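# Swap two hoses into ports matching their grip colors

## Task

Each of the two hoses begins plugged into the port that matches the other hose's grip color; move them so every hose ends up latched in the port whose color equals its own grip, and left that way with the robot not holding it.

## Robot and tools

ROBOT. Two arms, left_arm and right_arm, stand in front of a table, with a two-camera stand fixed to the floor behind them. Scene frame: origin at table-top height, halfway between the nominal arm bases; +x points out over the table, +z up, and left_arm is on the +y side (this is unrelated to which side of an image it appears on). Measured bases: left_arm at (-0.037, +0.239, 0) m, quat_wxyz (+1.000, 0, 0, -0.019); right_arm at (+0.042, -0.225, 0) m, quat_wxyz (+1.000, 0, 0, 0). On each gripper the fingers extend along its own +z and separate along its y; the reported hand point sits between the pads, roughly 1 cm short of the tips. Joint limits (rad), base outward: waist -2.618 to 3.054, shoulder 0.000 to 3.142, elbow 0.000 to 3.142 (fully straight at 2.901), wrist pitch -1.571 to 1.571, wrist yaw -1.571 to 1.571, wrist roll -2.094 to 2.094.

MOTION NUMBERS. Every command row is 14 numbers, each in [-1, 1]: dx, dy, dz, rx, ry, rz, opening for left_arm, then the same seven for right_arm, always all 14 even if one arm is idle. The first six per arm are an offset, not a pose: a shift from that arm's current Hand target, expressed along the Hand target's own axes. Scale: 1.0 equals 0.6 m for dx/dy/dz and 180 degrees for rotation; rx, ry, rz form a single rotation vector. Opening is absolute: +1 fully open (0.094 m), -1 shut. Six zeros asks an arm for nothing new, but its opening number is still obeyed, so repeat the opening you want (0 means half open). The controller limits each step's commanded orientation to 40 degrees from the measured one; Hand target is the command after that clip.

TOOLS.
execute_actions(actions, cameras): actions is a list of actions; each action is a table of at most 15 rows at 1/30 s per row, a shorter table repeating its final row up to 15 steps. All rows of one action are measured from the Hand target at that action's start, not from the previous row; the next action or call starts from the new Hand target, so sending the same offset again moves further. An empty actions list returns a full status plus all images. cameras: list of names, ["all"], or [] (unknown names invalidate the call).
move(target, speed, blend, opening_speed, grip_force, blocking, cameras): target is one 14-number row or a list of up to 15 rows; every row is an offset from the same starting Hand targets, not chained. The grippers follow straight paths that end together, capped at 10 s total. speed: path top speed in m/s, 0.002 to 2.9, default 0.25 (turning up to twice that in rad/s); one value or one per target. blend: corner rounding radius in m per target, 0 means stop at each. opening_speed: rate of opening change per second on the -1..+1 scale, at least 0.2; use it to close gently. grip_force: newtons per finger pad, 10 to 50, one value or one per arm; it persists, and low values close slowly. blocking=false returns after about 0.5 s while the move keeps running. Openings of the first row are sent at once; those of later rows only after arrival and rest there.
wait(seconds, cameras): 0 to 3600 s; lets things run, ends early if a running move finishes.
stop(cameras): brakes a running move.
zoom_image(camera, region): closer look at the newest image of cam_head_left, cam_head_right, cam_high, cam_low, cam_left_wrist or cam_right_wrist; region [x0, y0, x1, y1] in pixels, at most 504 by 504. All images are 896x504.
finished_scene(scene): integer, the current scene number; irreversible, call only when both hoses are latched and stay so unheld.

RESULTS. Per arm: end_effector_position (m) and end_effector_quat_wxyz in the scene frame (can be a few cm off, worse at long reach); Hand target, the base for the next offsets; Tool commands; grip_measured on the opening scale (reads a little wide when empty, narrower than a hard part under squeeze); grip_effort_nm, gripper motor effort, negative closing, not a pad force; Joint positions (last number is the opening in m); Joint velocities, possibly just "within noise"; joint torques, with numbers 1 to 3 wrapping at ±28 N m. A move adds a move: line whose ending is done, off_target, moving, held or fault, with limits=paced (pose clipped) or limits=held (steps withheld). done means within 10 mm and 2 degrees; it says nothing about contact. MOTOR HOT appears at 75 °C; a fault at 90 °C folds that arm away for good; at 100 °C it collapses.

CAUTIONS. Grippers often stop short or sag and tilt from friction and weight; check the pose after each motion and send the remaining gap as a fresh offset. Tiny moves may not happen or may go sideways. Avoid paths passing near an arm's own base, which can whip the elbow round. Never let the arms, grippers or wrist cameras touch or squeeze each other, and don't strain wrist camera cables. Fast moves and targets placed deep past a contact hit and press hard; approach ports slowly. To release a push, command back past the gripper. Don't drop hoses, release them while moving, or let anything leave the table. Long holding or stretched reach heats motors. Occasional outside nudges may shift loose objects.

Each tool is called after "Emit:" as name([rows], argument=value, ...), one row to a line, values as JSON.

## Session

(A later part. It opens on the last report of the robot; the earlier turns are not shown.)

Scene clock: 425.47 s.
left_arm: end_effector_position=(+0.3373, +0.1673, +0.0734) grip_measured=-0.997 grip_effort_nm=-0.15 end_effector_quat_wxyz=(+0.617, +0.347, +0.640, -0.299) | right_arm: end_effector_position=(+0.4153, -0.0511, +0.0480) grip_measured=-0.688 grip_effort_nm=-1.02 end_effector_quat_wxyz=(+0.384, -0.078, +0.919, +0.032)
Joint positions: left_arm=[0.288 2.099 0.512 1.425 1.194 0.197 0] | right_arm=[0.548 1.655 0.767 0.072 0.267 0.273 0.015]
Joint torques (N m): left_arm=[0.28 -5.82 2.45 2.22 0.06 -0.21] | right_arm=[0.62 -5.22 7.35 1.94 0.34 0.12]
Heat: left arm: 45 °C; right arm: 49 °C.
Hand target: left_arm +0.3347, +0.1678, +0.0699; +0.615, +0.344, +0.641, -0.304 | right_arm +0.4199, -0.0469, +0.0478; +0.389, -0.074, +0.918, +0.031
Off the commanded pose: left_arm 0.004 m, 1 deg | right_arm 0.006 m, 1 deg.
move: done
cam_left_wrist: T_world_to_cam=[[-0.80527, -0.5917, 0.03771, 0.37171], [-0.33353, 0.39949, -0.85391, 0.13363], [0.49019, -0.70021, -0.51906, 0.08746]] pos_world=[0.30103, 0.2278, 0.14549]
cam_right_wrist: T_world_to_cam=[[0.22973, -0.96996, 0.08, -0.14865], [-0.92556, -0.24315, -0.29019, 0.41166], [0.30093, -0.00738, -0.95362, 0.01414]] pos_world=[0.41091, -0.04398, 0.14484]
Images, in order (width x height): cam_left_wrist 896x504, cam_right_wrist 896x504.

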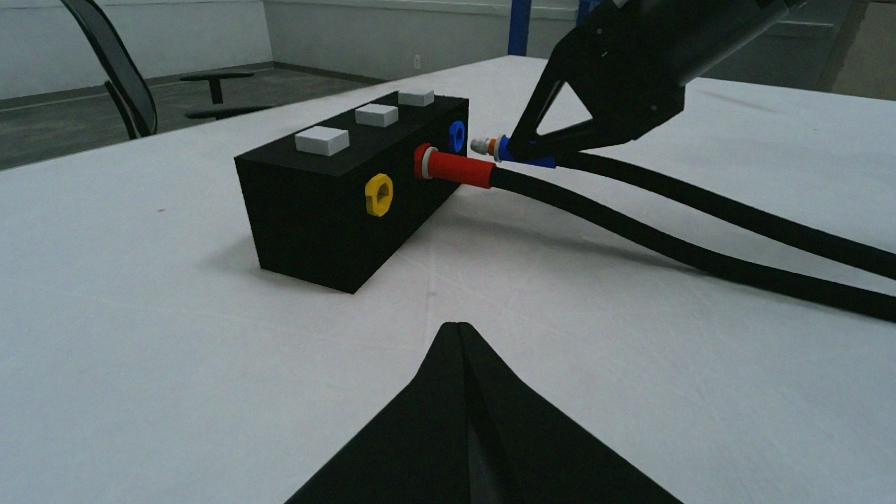

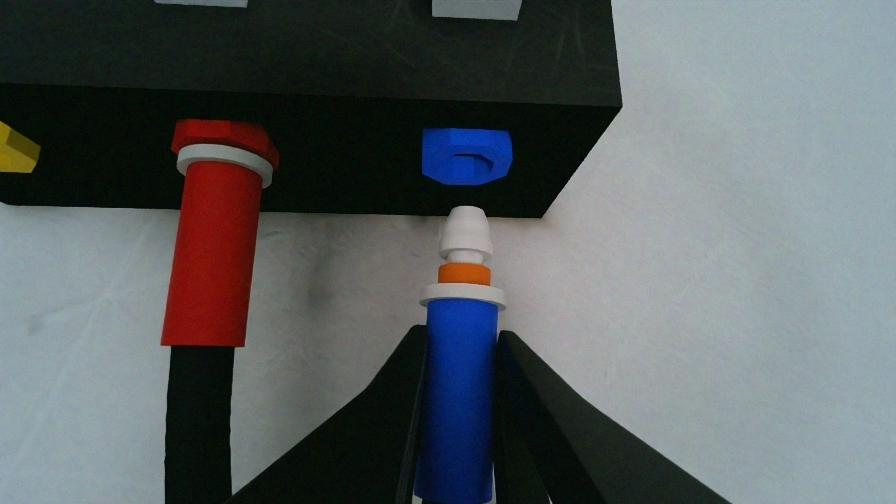

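Emit:
move(target=[0,0,0,0,0,0,-1,-0.0262,0.0017,0.0032,0,0,0,-1], speed=0.05, cameras=["cam_right_wrist","cam_left_wrist"])

Emit:
zoom_image(camera="cam_left_wrist", region=[400, 70, 560, 182])

Scene clock: 429.03 s.
left_arm: end_effector_position=(+0.3373, +0.1673, +0.0734) grip_measured=-0.997 grip_effort_nm=-0.16 end_effector_quat_wxyz=(+0.617, +0.347, +0.640, -0.299) | right_arm: end_effector_position=(+0.4241, -0.0456, +0.0565) grip_measured=-0.688 grip_effort_nm=-1.02 end_effector_quat_wxyz=(+0.386, -0.077, +0.919, +0.033)
Joint positions: left_arm=[0.288 2.099 0.512 1.425 1.194 0.197 0] | right_arm=[0.548 1.669 0.821 0.037 0.267 0.273 0.015]
Joint torques (N m): left_arm=[0.38 -5.9 2.45 2.23 0.05 -0.21] | right_arm=[-0.28 -5.39 8.51 1.78 0.26 0.05]
Heat: left arm: 45 °C; right arm: 49 °C.
Hand target: left_arm +0.3347, +0.1678, +0.0699; +0.615, +0.344, +0.641, -0.304 | right_arm +0.4318, -0.0440, +0.0577; +0.389, -0.074, +0.918, +0.031
Off the commanded pose: left_arm 0.004 m, 1 deg | right_arm 0.008 m, 1 deg.
move: done
cam_left_wrist: T_world_to_cam=[[-0.80527, -0.5917, 0.03771, 0.37171], [-0.33353, 0.39949, -0.85391, 0.13363], [0.49019, -0.70021, -0.51906, 0.08746]] pos_world=[0.30103, 0.2278, 0.14549]
cam_right_wrist: T_world_to_cam=[[0.22942, -0.97015, 0.07858, -0.14589], [-0.9244, -0.24245, -0.29446, 0.42346], [0.30472, -0.00508, -0.95243, 0.01804]] pos_world=[0.41942, -0.03878, 0.15333]
Images, in order (width x height): cam_left_wrist 896x504, cam_right_wrist 896x504.

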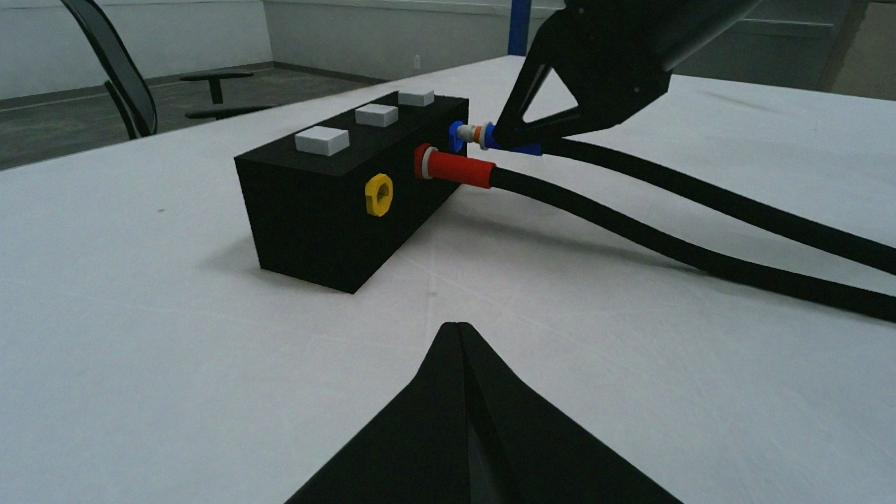

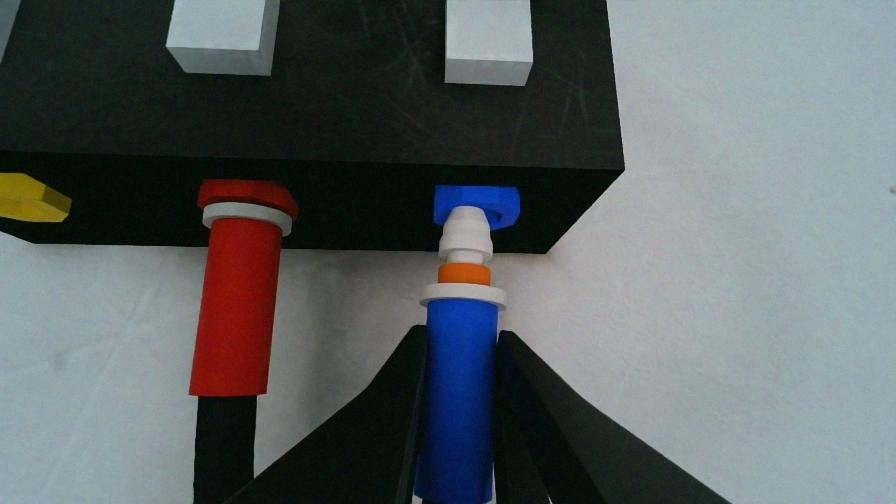

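Scaled by 3.150 from the camera's image (finer frame: 1280x720).

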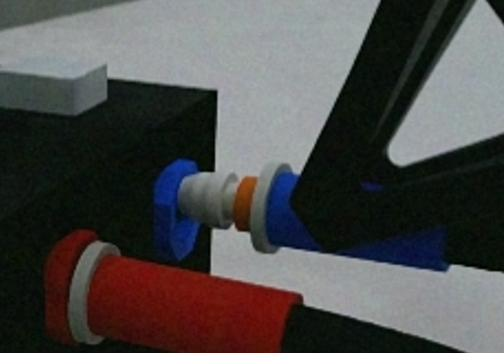

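Emit:
move(target=[0,0,0,0,0,0,-1,-0.0007,-0.0027,0.0223,0,0,0,-1], speed=0.04, cameras=["cam_right_wrist","cam_left_wrist"])

Emit:
zoom_image(camera="cam_left_wrist", region=[400, 70, 560, 182])

Scene clock: 432.90 s.
left_arm: end_effector_position=(+0.3373, +0.1673, +0.0734) grip_measured=-0.997 grip_effort_nm=-0.15 end_effector_quat_wxyz=(+0.617, +0.347, +0.640, -0.299) | right_arm: end_effector_position=(+0.4263, -0.0493, +0.0408) grip_measured=-0.688 grip_effort_nm=-1.02 end_effector_quat_wxyz=(+0.370, -0.078, +0.925, +0.023)
Joint positions: left_arm=[0.288 2.099 0.512 1.425 1.194 0.197 0] | right_arm=[0.537 1.719 0.831 0.037 0.266 0.268 0.015]
Joint torques (N m): left_arm=[0.43 -5.89 2.54 2.25 0.05 -0.2] | right_arm=[-0.76 -5.64 8.68 2.13 0.15 -0.03]
Heat: left arm: 45 °C; right arm: 48 °C.
Hand target: left_arm +0.3347, +0.1678, +0.0699; +0.615, +0.344, +0.641, -0.304 | right_arm +0.4419, -0.0439, +0.0488; +0.389, -0.074, +0.918, +0.031
Off the commanded pose: left_arm 0.004 m, 1 deg | right_arm 0.018 m, 3 deg.
move: off_target (right_arm)
cam_left_wrist: T_world_to_cam=[[-0.80527, -0.5917, 0.03771, 0.37171], [-0.33353, 0.39949, -0.85391, 0.13363], [0.49019, -0.70021, -0.51906, 0.08746]] pos_world=[0.30103, 0.2278, 0.14549]
cam_right_wrist: T_world_to_cam=[[0.22598, -0.96975, 0.09233, -0.14779], [-0.93503, -0.24251, -0.25866, 0.42296], [0.27323, -0.02788, -0.96154, 0.01509]] pos_world=[0.42475, -0.04032, 0.13756]
Images, in order (width x height): cam_left_wrist 896x504, cam_right_wrist 896x504.

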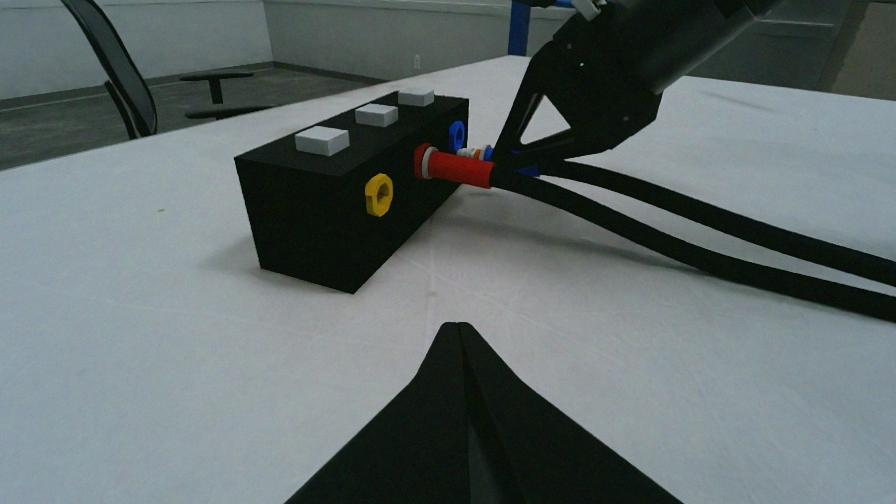

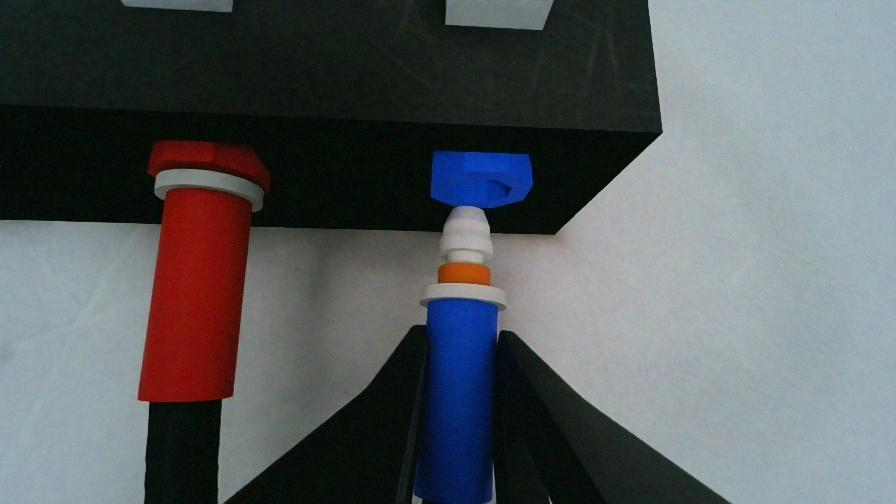

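Scaled by 3.150 from the camera's image (finer frame: 1280x720).

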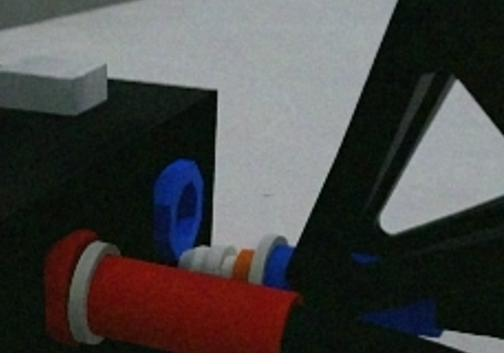

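Emit:
move([
  [0,0,0,0,0,0,-1,0.0165,0,-0.0218,0,0,0,-1],
  [0,0,0,0,0,0,-1,0.0022,-0.0023,-0.036,0,0,0,-1],
], speed=0.05, cameras=["cam_right_wrist","cam_left_wrist"])

Emit:
zoom_image(camera="cam_left_wrist", region=[400, 70, 560, 182])

Scene clock: 437.90 s.
left_arm: end_effector_position=(+0.3373, +0.1673, +0.0734) grip_measured=-0.997 grip_effort_nm=-0.15 end_effector_quat_wxyz=(+0.617, +0.347, +0.640, -0.299) | right_arm: end_effector_position=(+0.4214, -0.0507, +0.0447) grip_measured=-0.688 grip_effort_nm=-1.02 end_effector_quat_wxyz=(+0.371, -0.079, +0.925, +0.024)
Joint positions: left_arm=[0.288 2.099 0.512 1.425 1.194 0.197 0] | right_arm=[0.54 1.69 0.816 0.027 0.266 0.268 0.015]
Joint torques (N m): left_arm=[0.29 -5.82 2.41 2.26 0.06 -0.19] | right_arm=[0.12 -9.84 7.28 1.63 0.27 0.09]
Heat: left arm: 45 °C; right arm: 48 °C.
Hand target: left_arm +0.3347, +0.1678, +0.0699; +0.615, +0.344, +0.641, -0.304 | right_arm +0.4259, -0.0479, +0.0627; +0.389, -0.074, +0.918, +0.031
Off the commanded pose: left_arm 0.004 m, 1 deg | right_arm 0.019 m, 2 deg.
move: off_target (right_arm)
cam_left_wrist: T_world_to_cam=[[-0.80527, -0.5917, 0.03771, 0.37171], [-0.33353, 0.39949, -0.85391, 0.13363], [0.49019, -0.70021, -0.51906, 0.08746]] pos_world=[0.30103, 0.2278, 0.14549]
cam_right_wrist: T_world_to_cam=[[0.22878, -0.96915, 0.09167, -0.1496], [-0.93378, -0.24509, -0.26075, 0.41847], [0.27517, -0.02595, -0.96105, 0.01938]] pos_world=[0.41966, -0.04192, 0.14146]
Images, in order (width x height): cam_left_wrist 896x504, cam_right_wrist 896x504.

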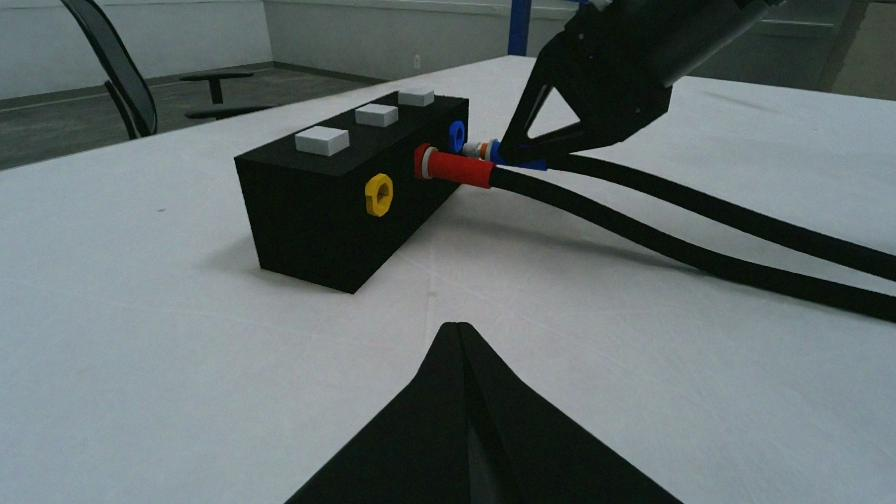

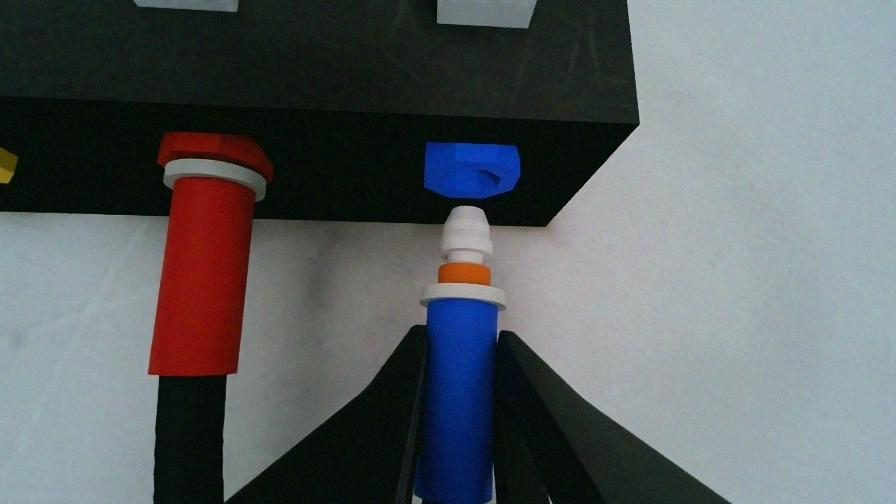

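Scaled by 3.150 from the camera's image (finer frame: 1280x720).

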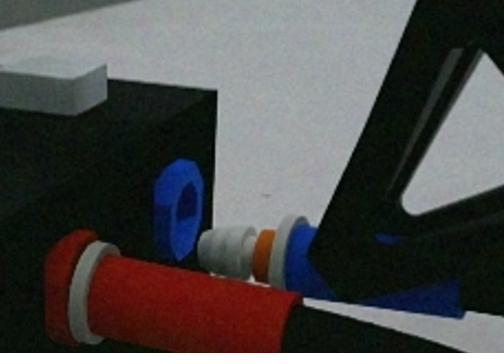

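Emit:
move(target=[0,0,0,0,0,0,-1,-0.0096,-0.002,-0.0093,0,0,0,-1], speed=0.05, cameras=["cam_right_wrist","cam_left_wrist"])

Emit:
zoom_image(camera="cam_left_wrist", region=[400, 70, 560, 182])

Scene clock: 441.40 s.
left_arm: end_effector_position=(+0.3373, +0.1673, +0.0734) grip_measured=-0.997 grip_effort_nm=-0.15 end_effector_quat_wxyz=(+0.617, +0.347, +0.640, -0.299) | right_arm: end_effector_position=(+0.4184, -0.0525, +0.0491) grip_measured=-0.688 grip_effort_nm=-1.02 end_effector_quat_wxyz=(+0.367, -0.080, +0.926, +0.022)
Joint positions: left_arm=[0.288 2.099 0.512 1.425 1.194 0.197 0] | right_arm=[0.54 1.669 0.82 -0.008 0.266 0.268 0.015]
Joint torques (N m): left_arm=[0.34 -5.82 2.44 2.25 0.07 -0.19] | right_arm=[-0.13 -9.76 8.16 1.62 0.24 0.06]
Heat: left arm: 45 °C; right arm: 48 °C.
Hand target: left_arm +0.3347, +0.1678, +0.0699; +0.615, +0.344, +0.641, -0.304 | right_arm +0.4260, -0.0491, +0.0707; +0.389, -0.074, +0.918, +0.031
Off the commanded pose: left_arm 0.004 m, 1 deg | right_arm 0.023 m, 3 deg.
move: off_target (right_arm)
cam_left_wrist: T_world_to_cam=[[-0.80527, -0.5917, 0.03771, 0.37171], [-0.33353, 0.39949, -0.85391, 0.13363], [0.49019, -0.70021, -0.51906, 0.08746]] pos_world=[0.30103, 0.2278, 0.14549]
cam_right_wrist: T_world_to_cam=[[0.22952, -0.9687, 0.09451, -0.15149], [-0.93577, -0.24634, -0.2523, 0.41685], [0.26769, -0.03053, -0.96302, 0.02729]] pos_world=[0.41754, -0.04323, 0.14577]
Images, in order (width x height): cam_left_wrist 896x504, cam_right_wrist 896x504.

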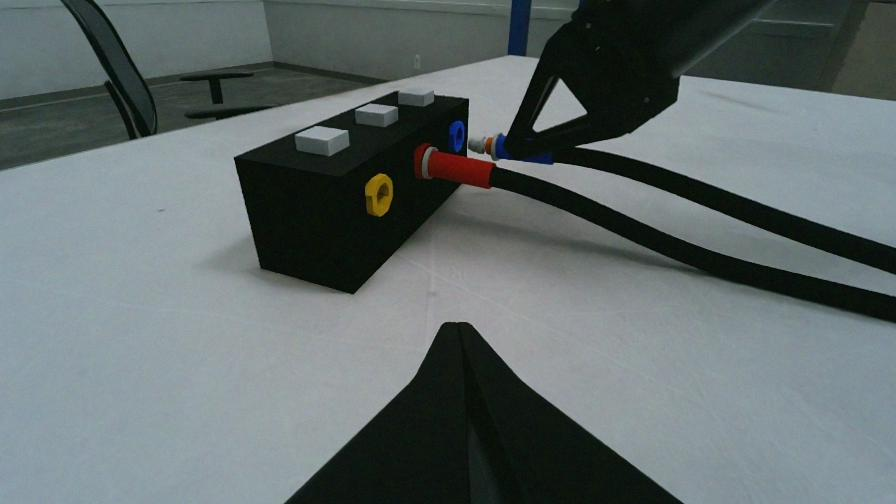

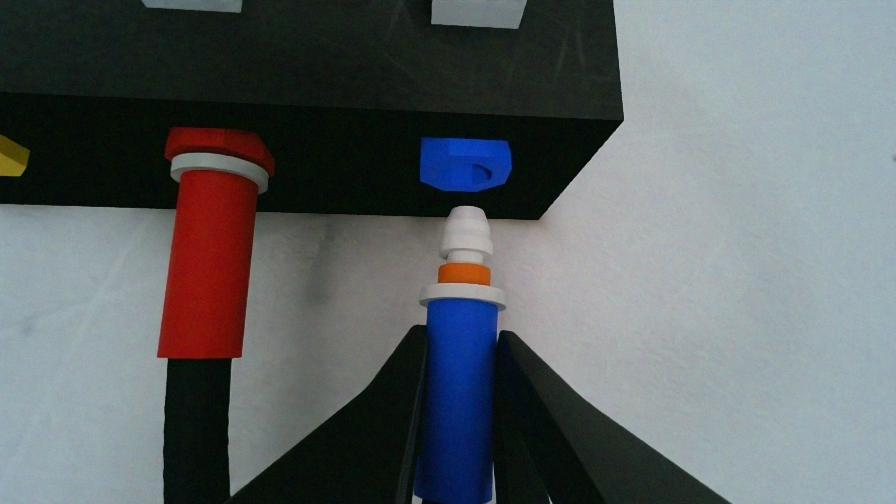

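Scaled by 3.150 from the camera's image (finer frame: 1280x720).

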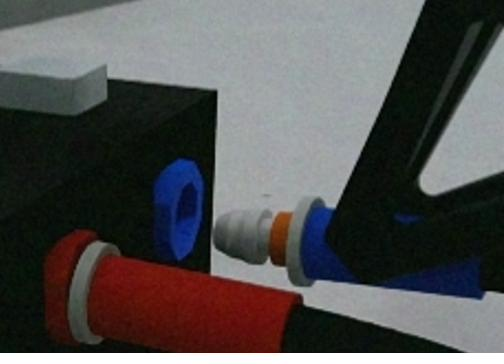

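Emit:
move(target=[0,0,0,0,0,0,-1,-0.0023,0.0015,0.0217,0,0,0,-1], speed=0.04, cameras=["cam_right_wrist","cam_left_wrist"])

Emit:
zoom_image(camera="cam_left_wrist", region=[400, 70, 560, 182])

Scene clock: 446.67 s.
left_arm: end_effector_position=(+0.3373, +0.1673, +0.0734) grip_measured=-0.997 grip_effort_nm=-0.16 end_effector_quat_wxyz=(+0.617, +0.347, +0.640, -0.299) | right_arm: end_effector_position=(+0.4259, -0.0495, +0.0580) grip_measured=-0.688 grip_effort_nm=-1.02 end_effector_quat_wxyz=(+0.379, -0.076, +0.922, +0.027)
Joint positions: left_arm=[0.288 2.099 0.512 1.425 1.194 0.197 0] | right_arm=[0.537 1.669 0.841 0 0.266 0.268 0.015]
Joint torques (N m): left_arm=[0.35 -5.85 2.52 2.25 0.08 -0.19] | right_arm=[-0.58 -5.76 8.38 1.94 0.14 0.01]
Heat: left arm: 45 °C; right arm: 47 °C.
Hand target: left_arm +0.3347, +0.1678, +0.0699; +0.615, +0.344, +0.641, -0.304 | right_arm +0.4361, -0.0465, +0.0627; +0.389, -0.074, +0.918, +0.031
Off the commanded pose: left_arm 0.004 m, 1 deg | right_arm 0.012 m, 1 deg.
move: off_target (right_arm)
cam_left_wrist: T_world_to_cam=[[-0.80527, -0.5917, 0.03771, 0.37171], [-0.33353, 0.39949, -0.85391, 0.13363], [0.49019, -0.70021, -0.51906, 0.08746]] pos_world=[0.30103, 0.2278, 0.14549]
cam_right_wrist: T_world_to_cam=[[0.22432, -0.97073, 0.08576, -0.14847], [-0.93, -0.23954, -0.27879, 0.42627], [0.29117, -0.01722, -0.95652, 0.02423]] pos_world=[0.42268, -0.0416, 0.15475]
Images, in order (width x height): cam_left_wrist 896x504, cam_right_wrist 896x504.

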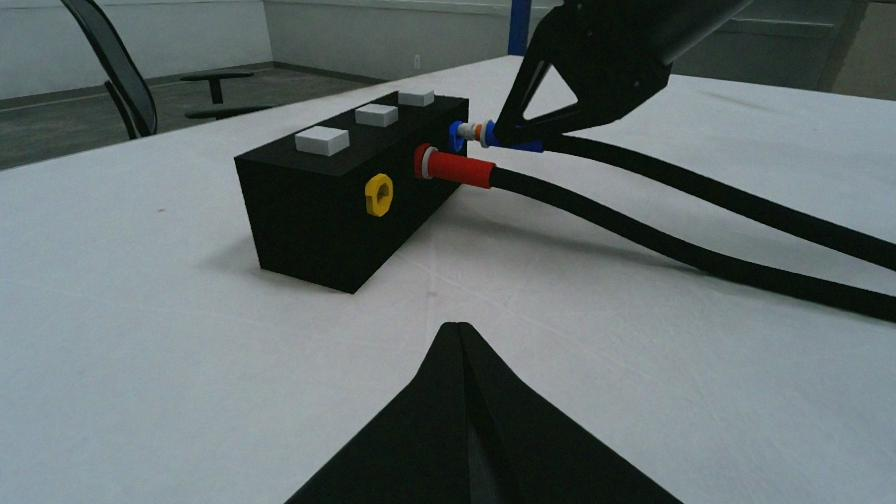

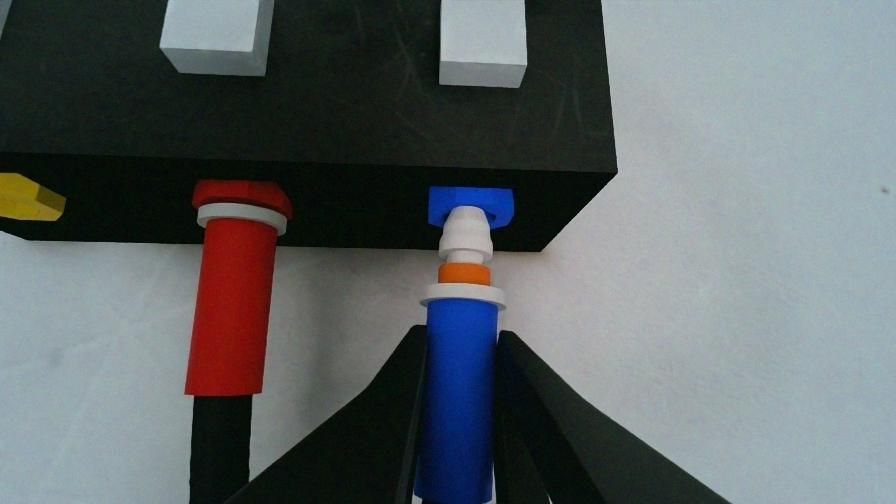

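Scaled by 3.150 from the camera's image (finer frame: 1280x720).

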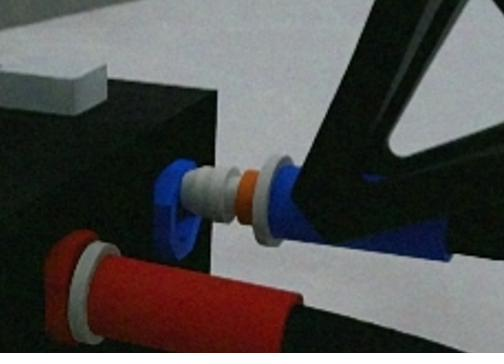

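Emit:
move(target=[0,0,0,0,0,0,-1,0.018,-0.0008,0.0103,0,0,0,-1], speed=0.04, cameras=["cam_right_wrist","cam_left_wrist"])

Emit:
zoom_image(camera="cam_left_wrist", region=[400, 70, 560, 182])

Scene clock: 450.17 s.
left_arm: end_effector_position=(+0.3373, +0.1673, +0.0734) grip_measured=-0.997 grip_effort_nm=-0.16 end_effector_quat_wxyz=(+0.617, +0.347, +0.640, -0.299) | right_arm: end_effector_position=(+0.4287, -0.0478, +0.0542) grip_measured=-0.688 grip_effort_nm=-1.02 end_effector_quat_wxyz=(+0.383, -0.075, +0.920, +0.029)
Joint positions: left_arm=[0.288 2.099 0.512 1.425 1.194 0.197 0] | right_arm=[0.537 1.688 0.836 0.033 0.266 0.268 0.015]
Joint torques (N m): left_arm=[0.35 -5.86 2.41 2.25 0.07 -0.19] | right_arm=[-0.4 -5.86 5.81 2.19 0.18 0.04]
Heat: left arm: 45 °C; right arm: 48 °C.
Hand target: left_arm +0.3347, +0.1678, +0.0699; +0.615, +0.344, +0.641, -0.304 | right_arm +0.4331, -0.0476, +0.0507; +0.389, -0.074, +0.918, +0.031
Off the commanded pose: left_arm 0.004 m, 1 deg | right_arm 0.006 m, 1 deg.
move: done
cam_left_wrist: T_world_to_cam=[[-0.80527, -0.5917, 0.03771, 0.37171], [-0.33353, 0.39949, -0.85391, 0.13363], [0.49019, -0.70021, -0.51906, 0.08746]] pos_world=[0.30103, 0.2278, 0.14549]
cam_right_wrist: T_world_to_cam=[[0.22365, -0.97113, 0.08295, -0.14673], [-0.92766, -0.23821, -0.28757, 0.42776], [0.29903, -0.01264, -0.95416, 0.01651]] pos_world=[0.4247, -0.04039, 0.15094]
Images, in order (width x height): cam_left_wrist 896x504, cam_right_wrist 896x504.

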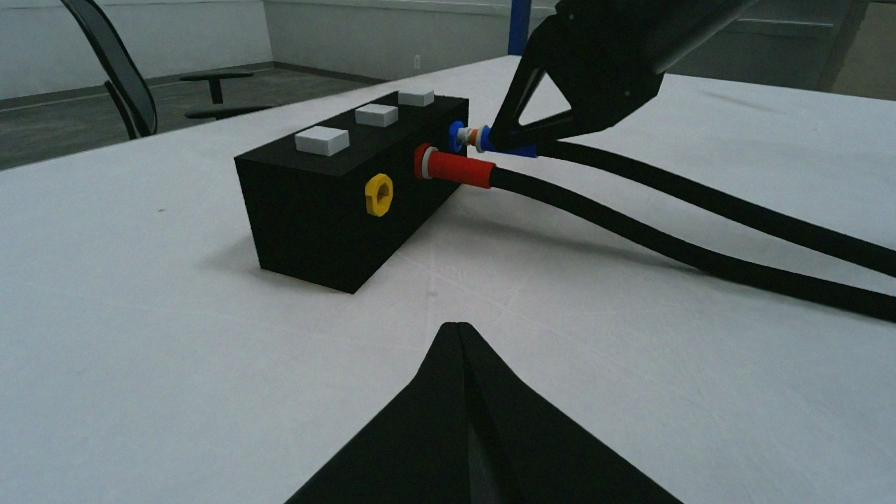

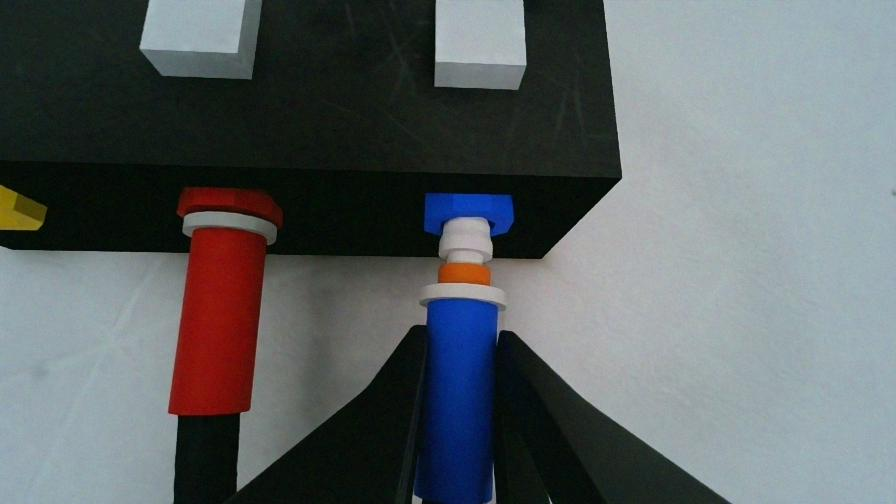

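Scaled by 3.150 from the camera's image (finer frame: 1280x720).

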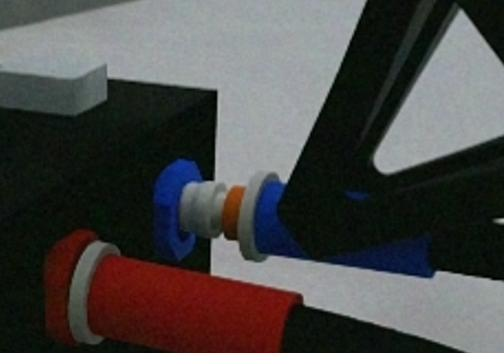

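Emit:
move(target=[0,0,0,0,0,0,-1,-0.0428,0.0035,0.03,0.01,-0.03,0.01,-1], speed=0.04, cameras=["cam_right_wrist","cam_left_wrist"])

Emit:
zoom_image(camera="cam_left_wrist", region=[400, 70, 560, 182])

Scene clock: 455.73 s.
left_arm: end_effector_position=(+0.3373, +0.1673, +0.0734) grip_measured=-0.997 grip_effort_nm=-0.15 end_effector_quat_wxyz=(+0.617, +0.347, +0.640, -0.299) | right_arm: end_effector_position=(+0.4371, -0.0483, +0.0459) grip_measured=-0.689 grip_effort_nm=-1.02 end_effector_quat_wxyz=(+0.393, -0.069, +0.917, +0.020)
Joint positions: left_arm=[0.288 2.099 0.512 1.425 1.194 0.197 0] | right_arm=[0.537 1.736 0.836 0.095 0.294 0.268 0.015]
Joint torques (N m): left_arm=[0.29 -5.89 2.44 2.21 0.06 -0.21] | right_arm=[-0.38 -4.11 9.26 2.78 0.48 0.11]
Heat: left arm: 45 °C; right arm: 48 °C.
Hand target: left_arm +0.3347, +0.1678, +0.0699; +0.615, +0.344, +0.641, -0.304 | right_arm +0.4632, -0.0405, +0.0565; +0.432, -0.052, +0.900, +0.026
Off the commanded pose: left_arm 0.004 m, 1 deg | right_arm 0.029 m, 5 deg.
move: off_target (right_arm)
cam_left_wrist: T_world_to_cam=[[-0.80527, -0.5917, 0.03771, 0.37171], [-0.33353, 0.39949, -0.85391, 0.13363], [0.49019, -0.70021, -0.51906, 0.08746]] pos_world=[0.30103, 0.2278, 0.14549]
cam_right_wrist: T_world_to_cam=[[0.20267, -0.97435, 0.09784, -0.14008], [-0.92547, -0.22324, -0.30607, 0.43361], [0.32006, -0.02851, -0.94697, -0.00419]] pos_world=[0.43102, -0.03981, 0.14245]
Images, in order (width x height): cam_left_wrist 896x504, cam_right_wrist 896x504.

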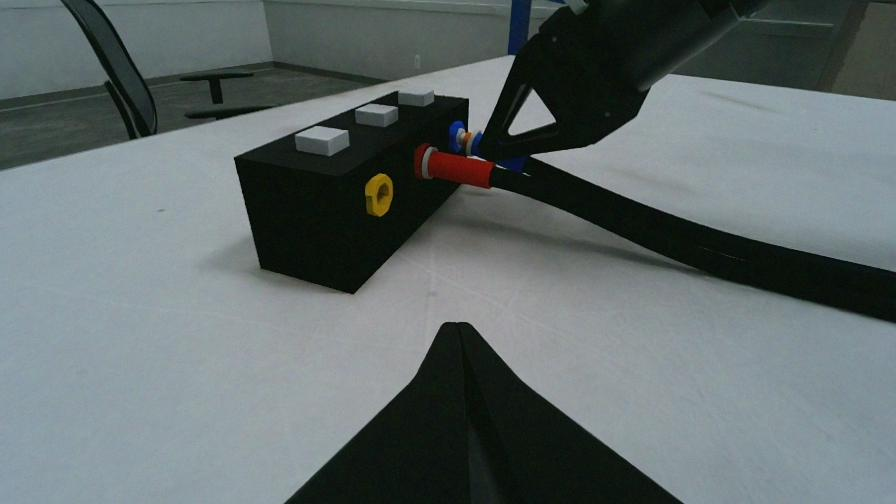

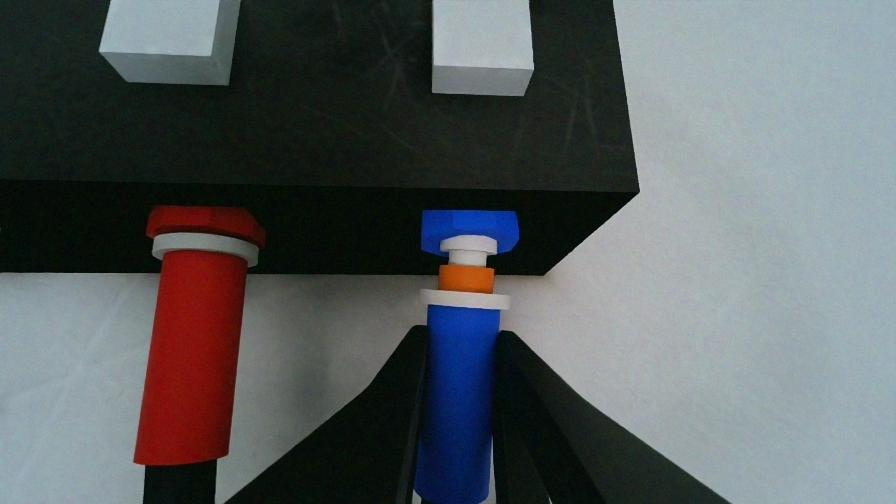

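Scaled by 3.150 from the camera's image (finer frame: 1280x720).

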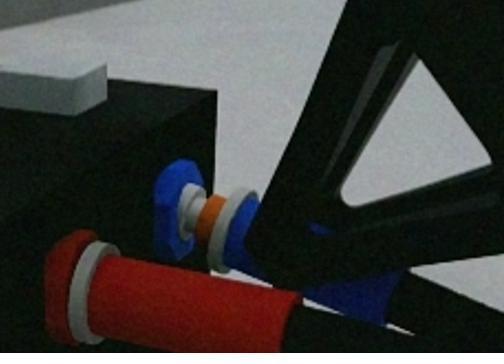

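Emit:
move(target=[0,0,0,0,0,0,-1,-0.0545,0.0057,0.0043,0,0.02,0,-1], speed=0.05, cameras=["cam_right_wrist","cam_left_wrist"])

Emit:
zoom_image(camera="cam_left_wrist", region=[400, 70, 560, 182])

Scene clock: 459.83 s.
left_arm: end_effector_position=(+0.3373, +0.1673, +0.0734) grip_measured=-0.997 grip_effort_nm=-0.16 end_effector_quat_wxyz=(+0.617, +0.347, +0.640, -0.299) | right_arm: end_effector_position=(+0.4393, -0.0476, +0.0513) grip_measured=-0.689 grip_effort_nm=-1.02 end_effector_quat_wxyz=(+0.330, -0.080, +0.940, +0.001)
Joint positions: left_arm=[0.288 2.099 0.512 1.425 1.194 0.197 0] | right_arm=[0.526 1.768 1.01 -0.187 0.268 0.268 0.015]
Joint torques (N m): left_arm=[0.34 -5.81 2.48 2.24 0.07 -0.19] | right_arm=[-1.4 -6.61 10.95 3.04 0.41 0.11]
Heat: left arm: 46 °C; right arm: 50 °C.
Hand target: left_arm +0.3347, +0.1678, +0.0699; +0.615, +0.344, +0.641, -0.304 | right_arm +0.4852, -0.0347, +0.0806; +0.404, -0.053, +0.913, +0.024
Off the commanded pose: left_arm 0.004 m, 1 deg | right_arm 0.056 m, 10 deg.
move: off_target (right_arm)
cam_left_wrist: T_world_to_cam=[[-0.80527, -0.5917, 0.03771, 0.37171], [-0.33353, 0.39949, -0.85391, 0.13363], [0.49019, -0.70021, -0.51906, 0.08746]] pos_world=[0.30103, 0.2278, 0.14549]
cam_right_wrist: T_world_to_cam=[[0.22247, -0.96725, 0.12222, -0.14999], [-0.95554, -0.2412, -0.16959, 0.44284], [0.19351, -0.07906, -0.97791, 0.05502]] pos_world=[0.44588, -0.03391, 0.14724]
Images, in order (width x height): cam_left_wrist 896x504, cam_right_wrist 896x504.

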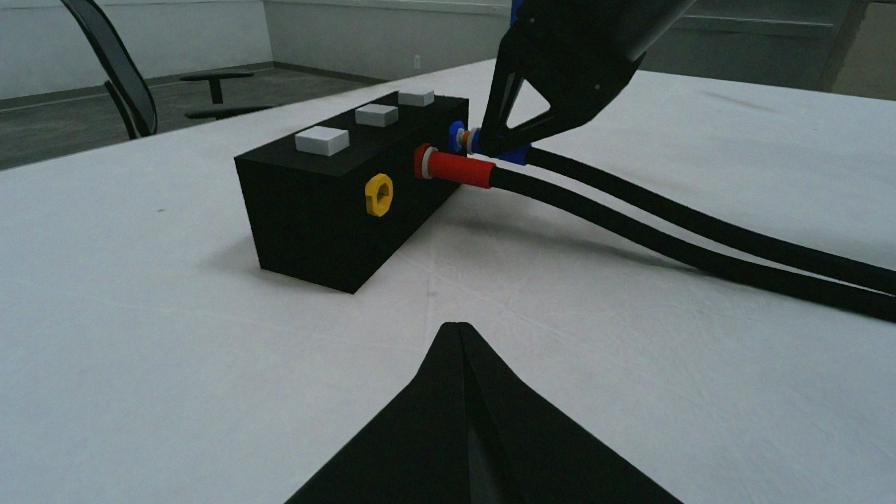

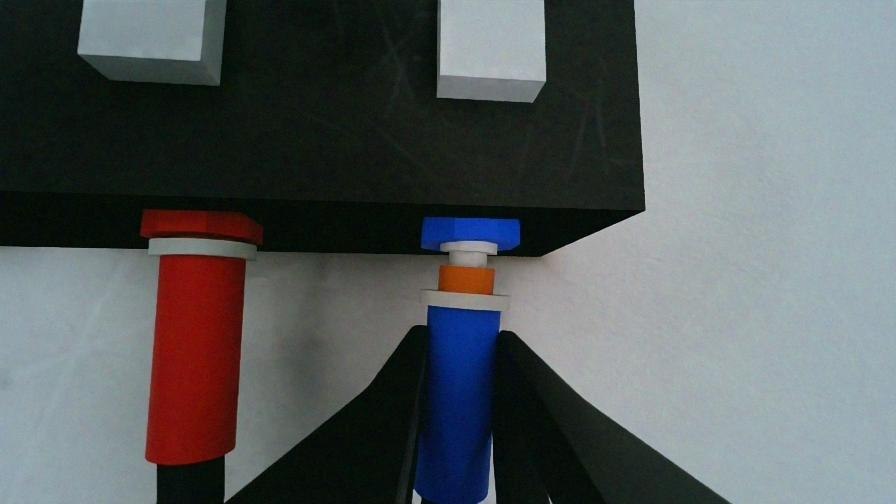

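Scaled by 3.150 from the camera's image (finer frame: 1280x720).

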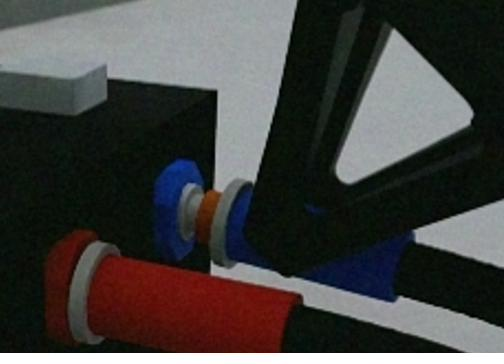

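Emit:
move(target=[0,0,0,0,0,0,-1,-0.0517,0.0073,0.0222,0.0124,-0.02,0.0112,-1], speed=0.05, cameras=["cam_right_wrist","cam_left_wrist"])

Emit:
zoom_image(camera="cam_left_wrist", region=[400, 70, 560, 182])

Scene clock: 463.83 s.
left_arm: end_effector_position=(+0.3373, +0.1673, +0.0734) grip_measured=-0.997 grip_effort_nm=-0.15 end_effector_quat_wxyz=(+0.617, +0.347, +0.640, -0.299) | right_arm: end_effector_position=(+0.4412, -0.0469, +0.0529) grip_measured=-0.689 grip_effort_nm=-1.02 end_effector_quat_wxyz=(+0.305, -0.072, +0.949, -0.008)
Joint positions: left_arm=[0.288 2.099 0.512 1.425 1.194 0.197 0] | right_arm=[0.526 1.798 1.09 -0.296 0.269 0.296 0.015]
Joint torques (N m): left_arm=[0.35 -5.85 2.44 2.22 0.06 -0.2] | right_arm=[-0.92 -6.5 12.22 3.89 1.06 0.17]
Heat: left arm: 46 °C; right arm: 51 °C.
Hand target: left_arm +0.3347, +0.1678, +0.0699; +0.615, +0.344, +0.641, -0.304 | right_arm +0.5151, -0.0268, +0.0945; +0.433, -0.028, +0.901, +0.015
Off the commanded pose: left_arm 0.004 m, 1 deg | right_arm 0.087 m, 17 deg.
move: off_target (right_arm)
cam_left_wrist: T_world_to_cam=[[-0.80527, -0.5917, 0.03771, 0.37171], [-0.33353, 0.39949, -0.85391, 0.13363], [0.49019, -0.70021, -0.51906, 0.08746]] pos_world=[0.30103, 0.2278, 0.14549]
cam_right_wrist: T_world_to_cam=[[0.20644, -0.9705, 0.12458, -0.14305], [-0.96824, -0.22097, -0.11695, 0.44882], [0.14103, -0.09648, -0.98529, 0.07903]] pos_world=[0.45295, -0.03203, 0.14818]
Images, in order (width x height): cam_left_wrist 896x504, cam_right_wrist 896x504.

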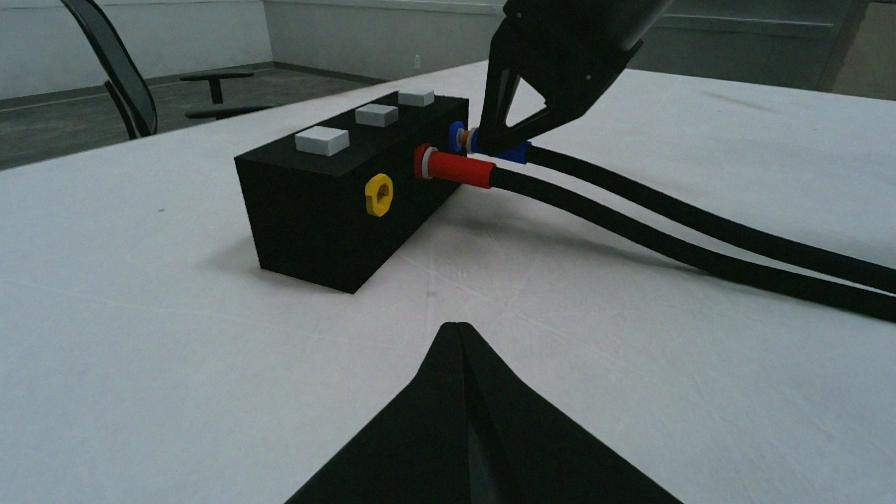

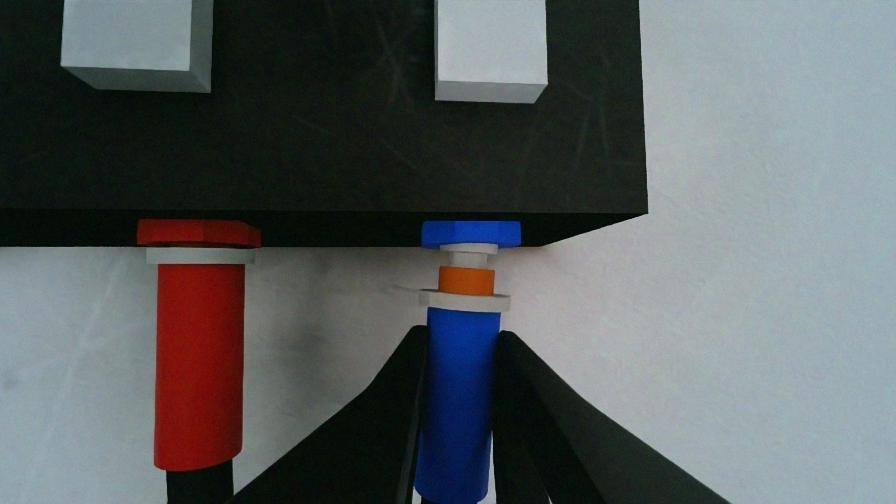

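Scaled by 3.150 from the camera's image (finer frame: 1280x720).

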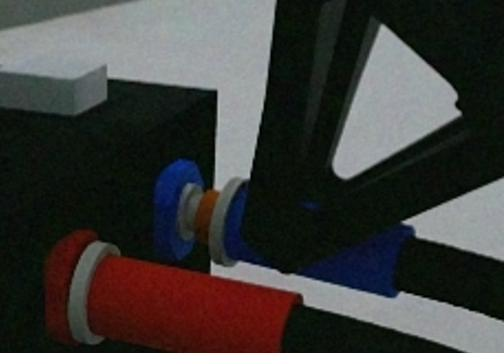

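Emit:
move(target=[0,0,0,0,0,0,-1,-0.0422,0.0123,0.0528,0.01,-0.09,0.008,-1], speed=0.06, cameras=["cam_right_wrist","cam_left_wrist"])

Emit:
zoom_image(camera="cam_left_wrist", region=[400, 70, 560, 182])

Scene clock: 469.20 s.
left_arm: end_effector_position=(+0.3373, +0.1673, +0.0734) grip_measured=-0.997 grip_effort_nm=-0.15 end_effector_quat_wxyz=(+0.617, +0.347, +0.640, -0.299) | right_arm: end_effector_position=(+0.4472, -0.0448, +0.0509) grip_measured=-0.689 grip_effort_nm=-1.02 end_effector_quat_wxyz=(+0.338, -0.070, +0.937, -0.047)
Joint positions: left_arm=[0.288 2.099 0.512 1.425 1.194 0.197 0] | right_arm=[0.567 1.826 1.075 -0.226 0.388 0.299 0.015]
Joint torques (N m): left_arm=[0.35 -5.82 2.4 2.22 0.07 -0.21] | right_arm=[-2.48 -5.07 10.06 5.85 1.34 0.01]
Heat: left arm: 46 °C; right arm: 57 °C.
Hand target: left_arm +0.3347, +0.1678, +0.0699; +0.615, +0.344, +0.641, -0.304 | right_arm +0.5551, -0.0167, +0.0946; +0.556, -0.008, +0.831, +0.011
Off the commanded pose: left_arm 0.004 m, 1 deg | right_arm 0.120 m, 29 deg.
move: off_target (right_arm)
cam_left_wrist: T_world_to_cam=[[-0.80527, -0.5917, 0.03771, 0.37171], [-0.33353, 0.39949, -0.85391, 0.13363], [0.49019, -0.70021, -0.51906, 0.08746]] pos_world=[0.30103, 0.2278, 0.14549]
cam_right_wrist: T_world_to_cam=[[0.16918, -0.96405, 0.20488, -0.12914], [-0.96281, -0.20609, -0.17471, 0.45601], [0.21065, -0.1677, -0.96307, 0.04102]] pos_world=[0.45226, -0.02364, 0.14563]
Images, in order (width x height): cam_left_wrist 896x504, cam_right_wrist 896x504.

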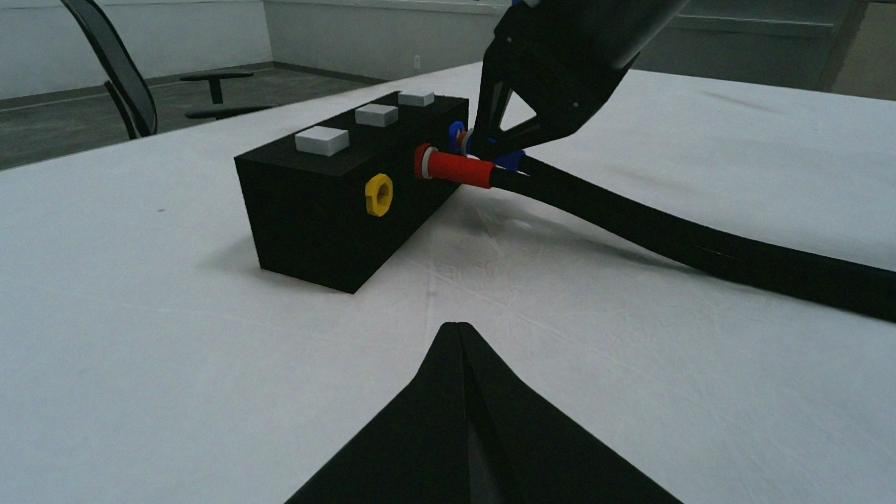

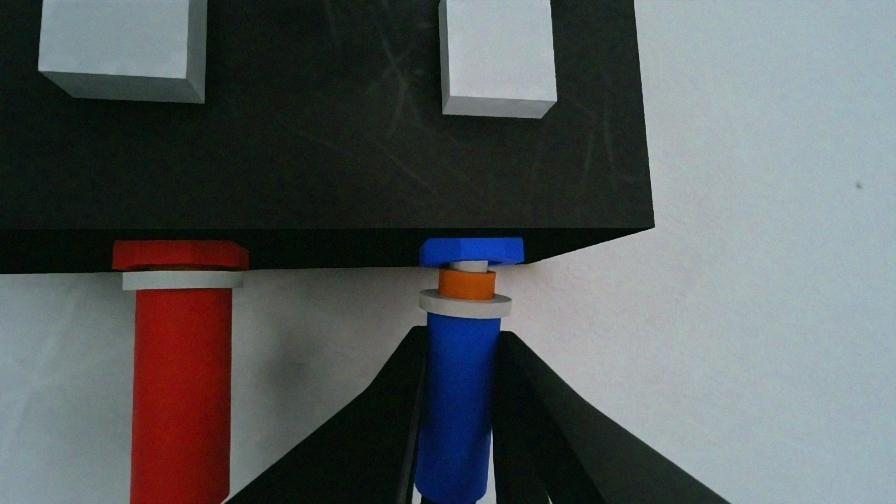

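Scaled by 3.150 from the camera's image (finer frame: 1280x720).

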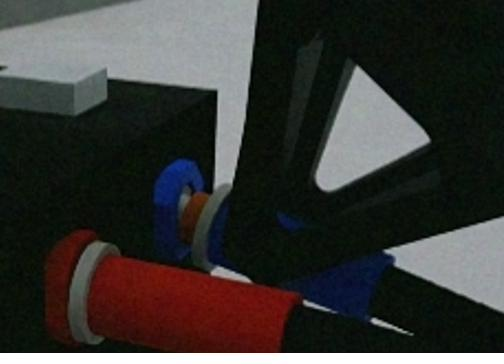

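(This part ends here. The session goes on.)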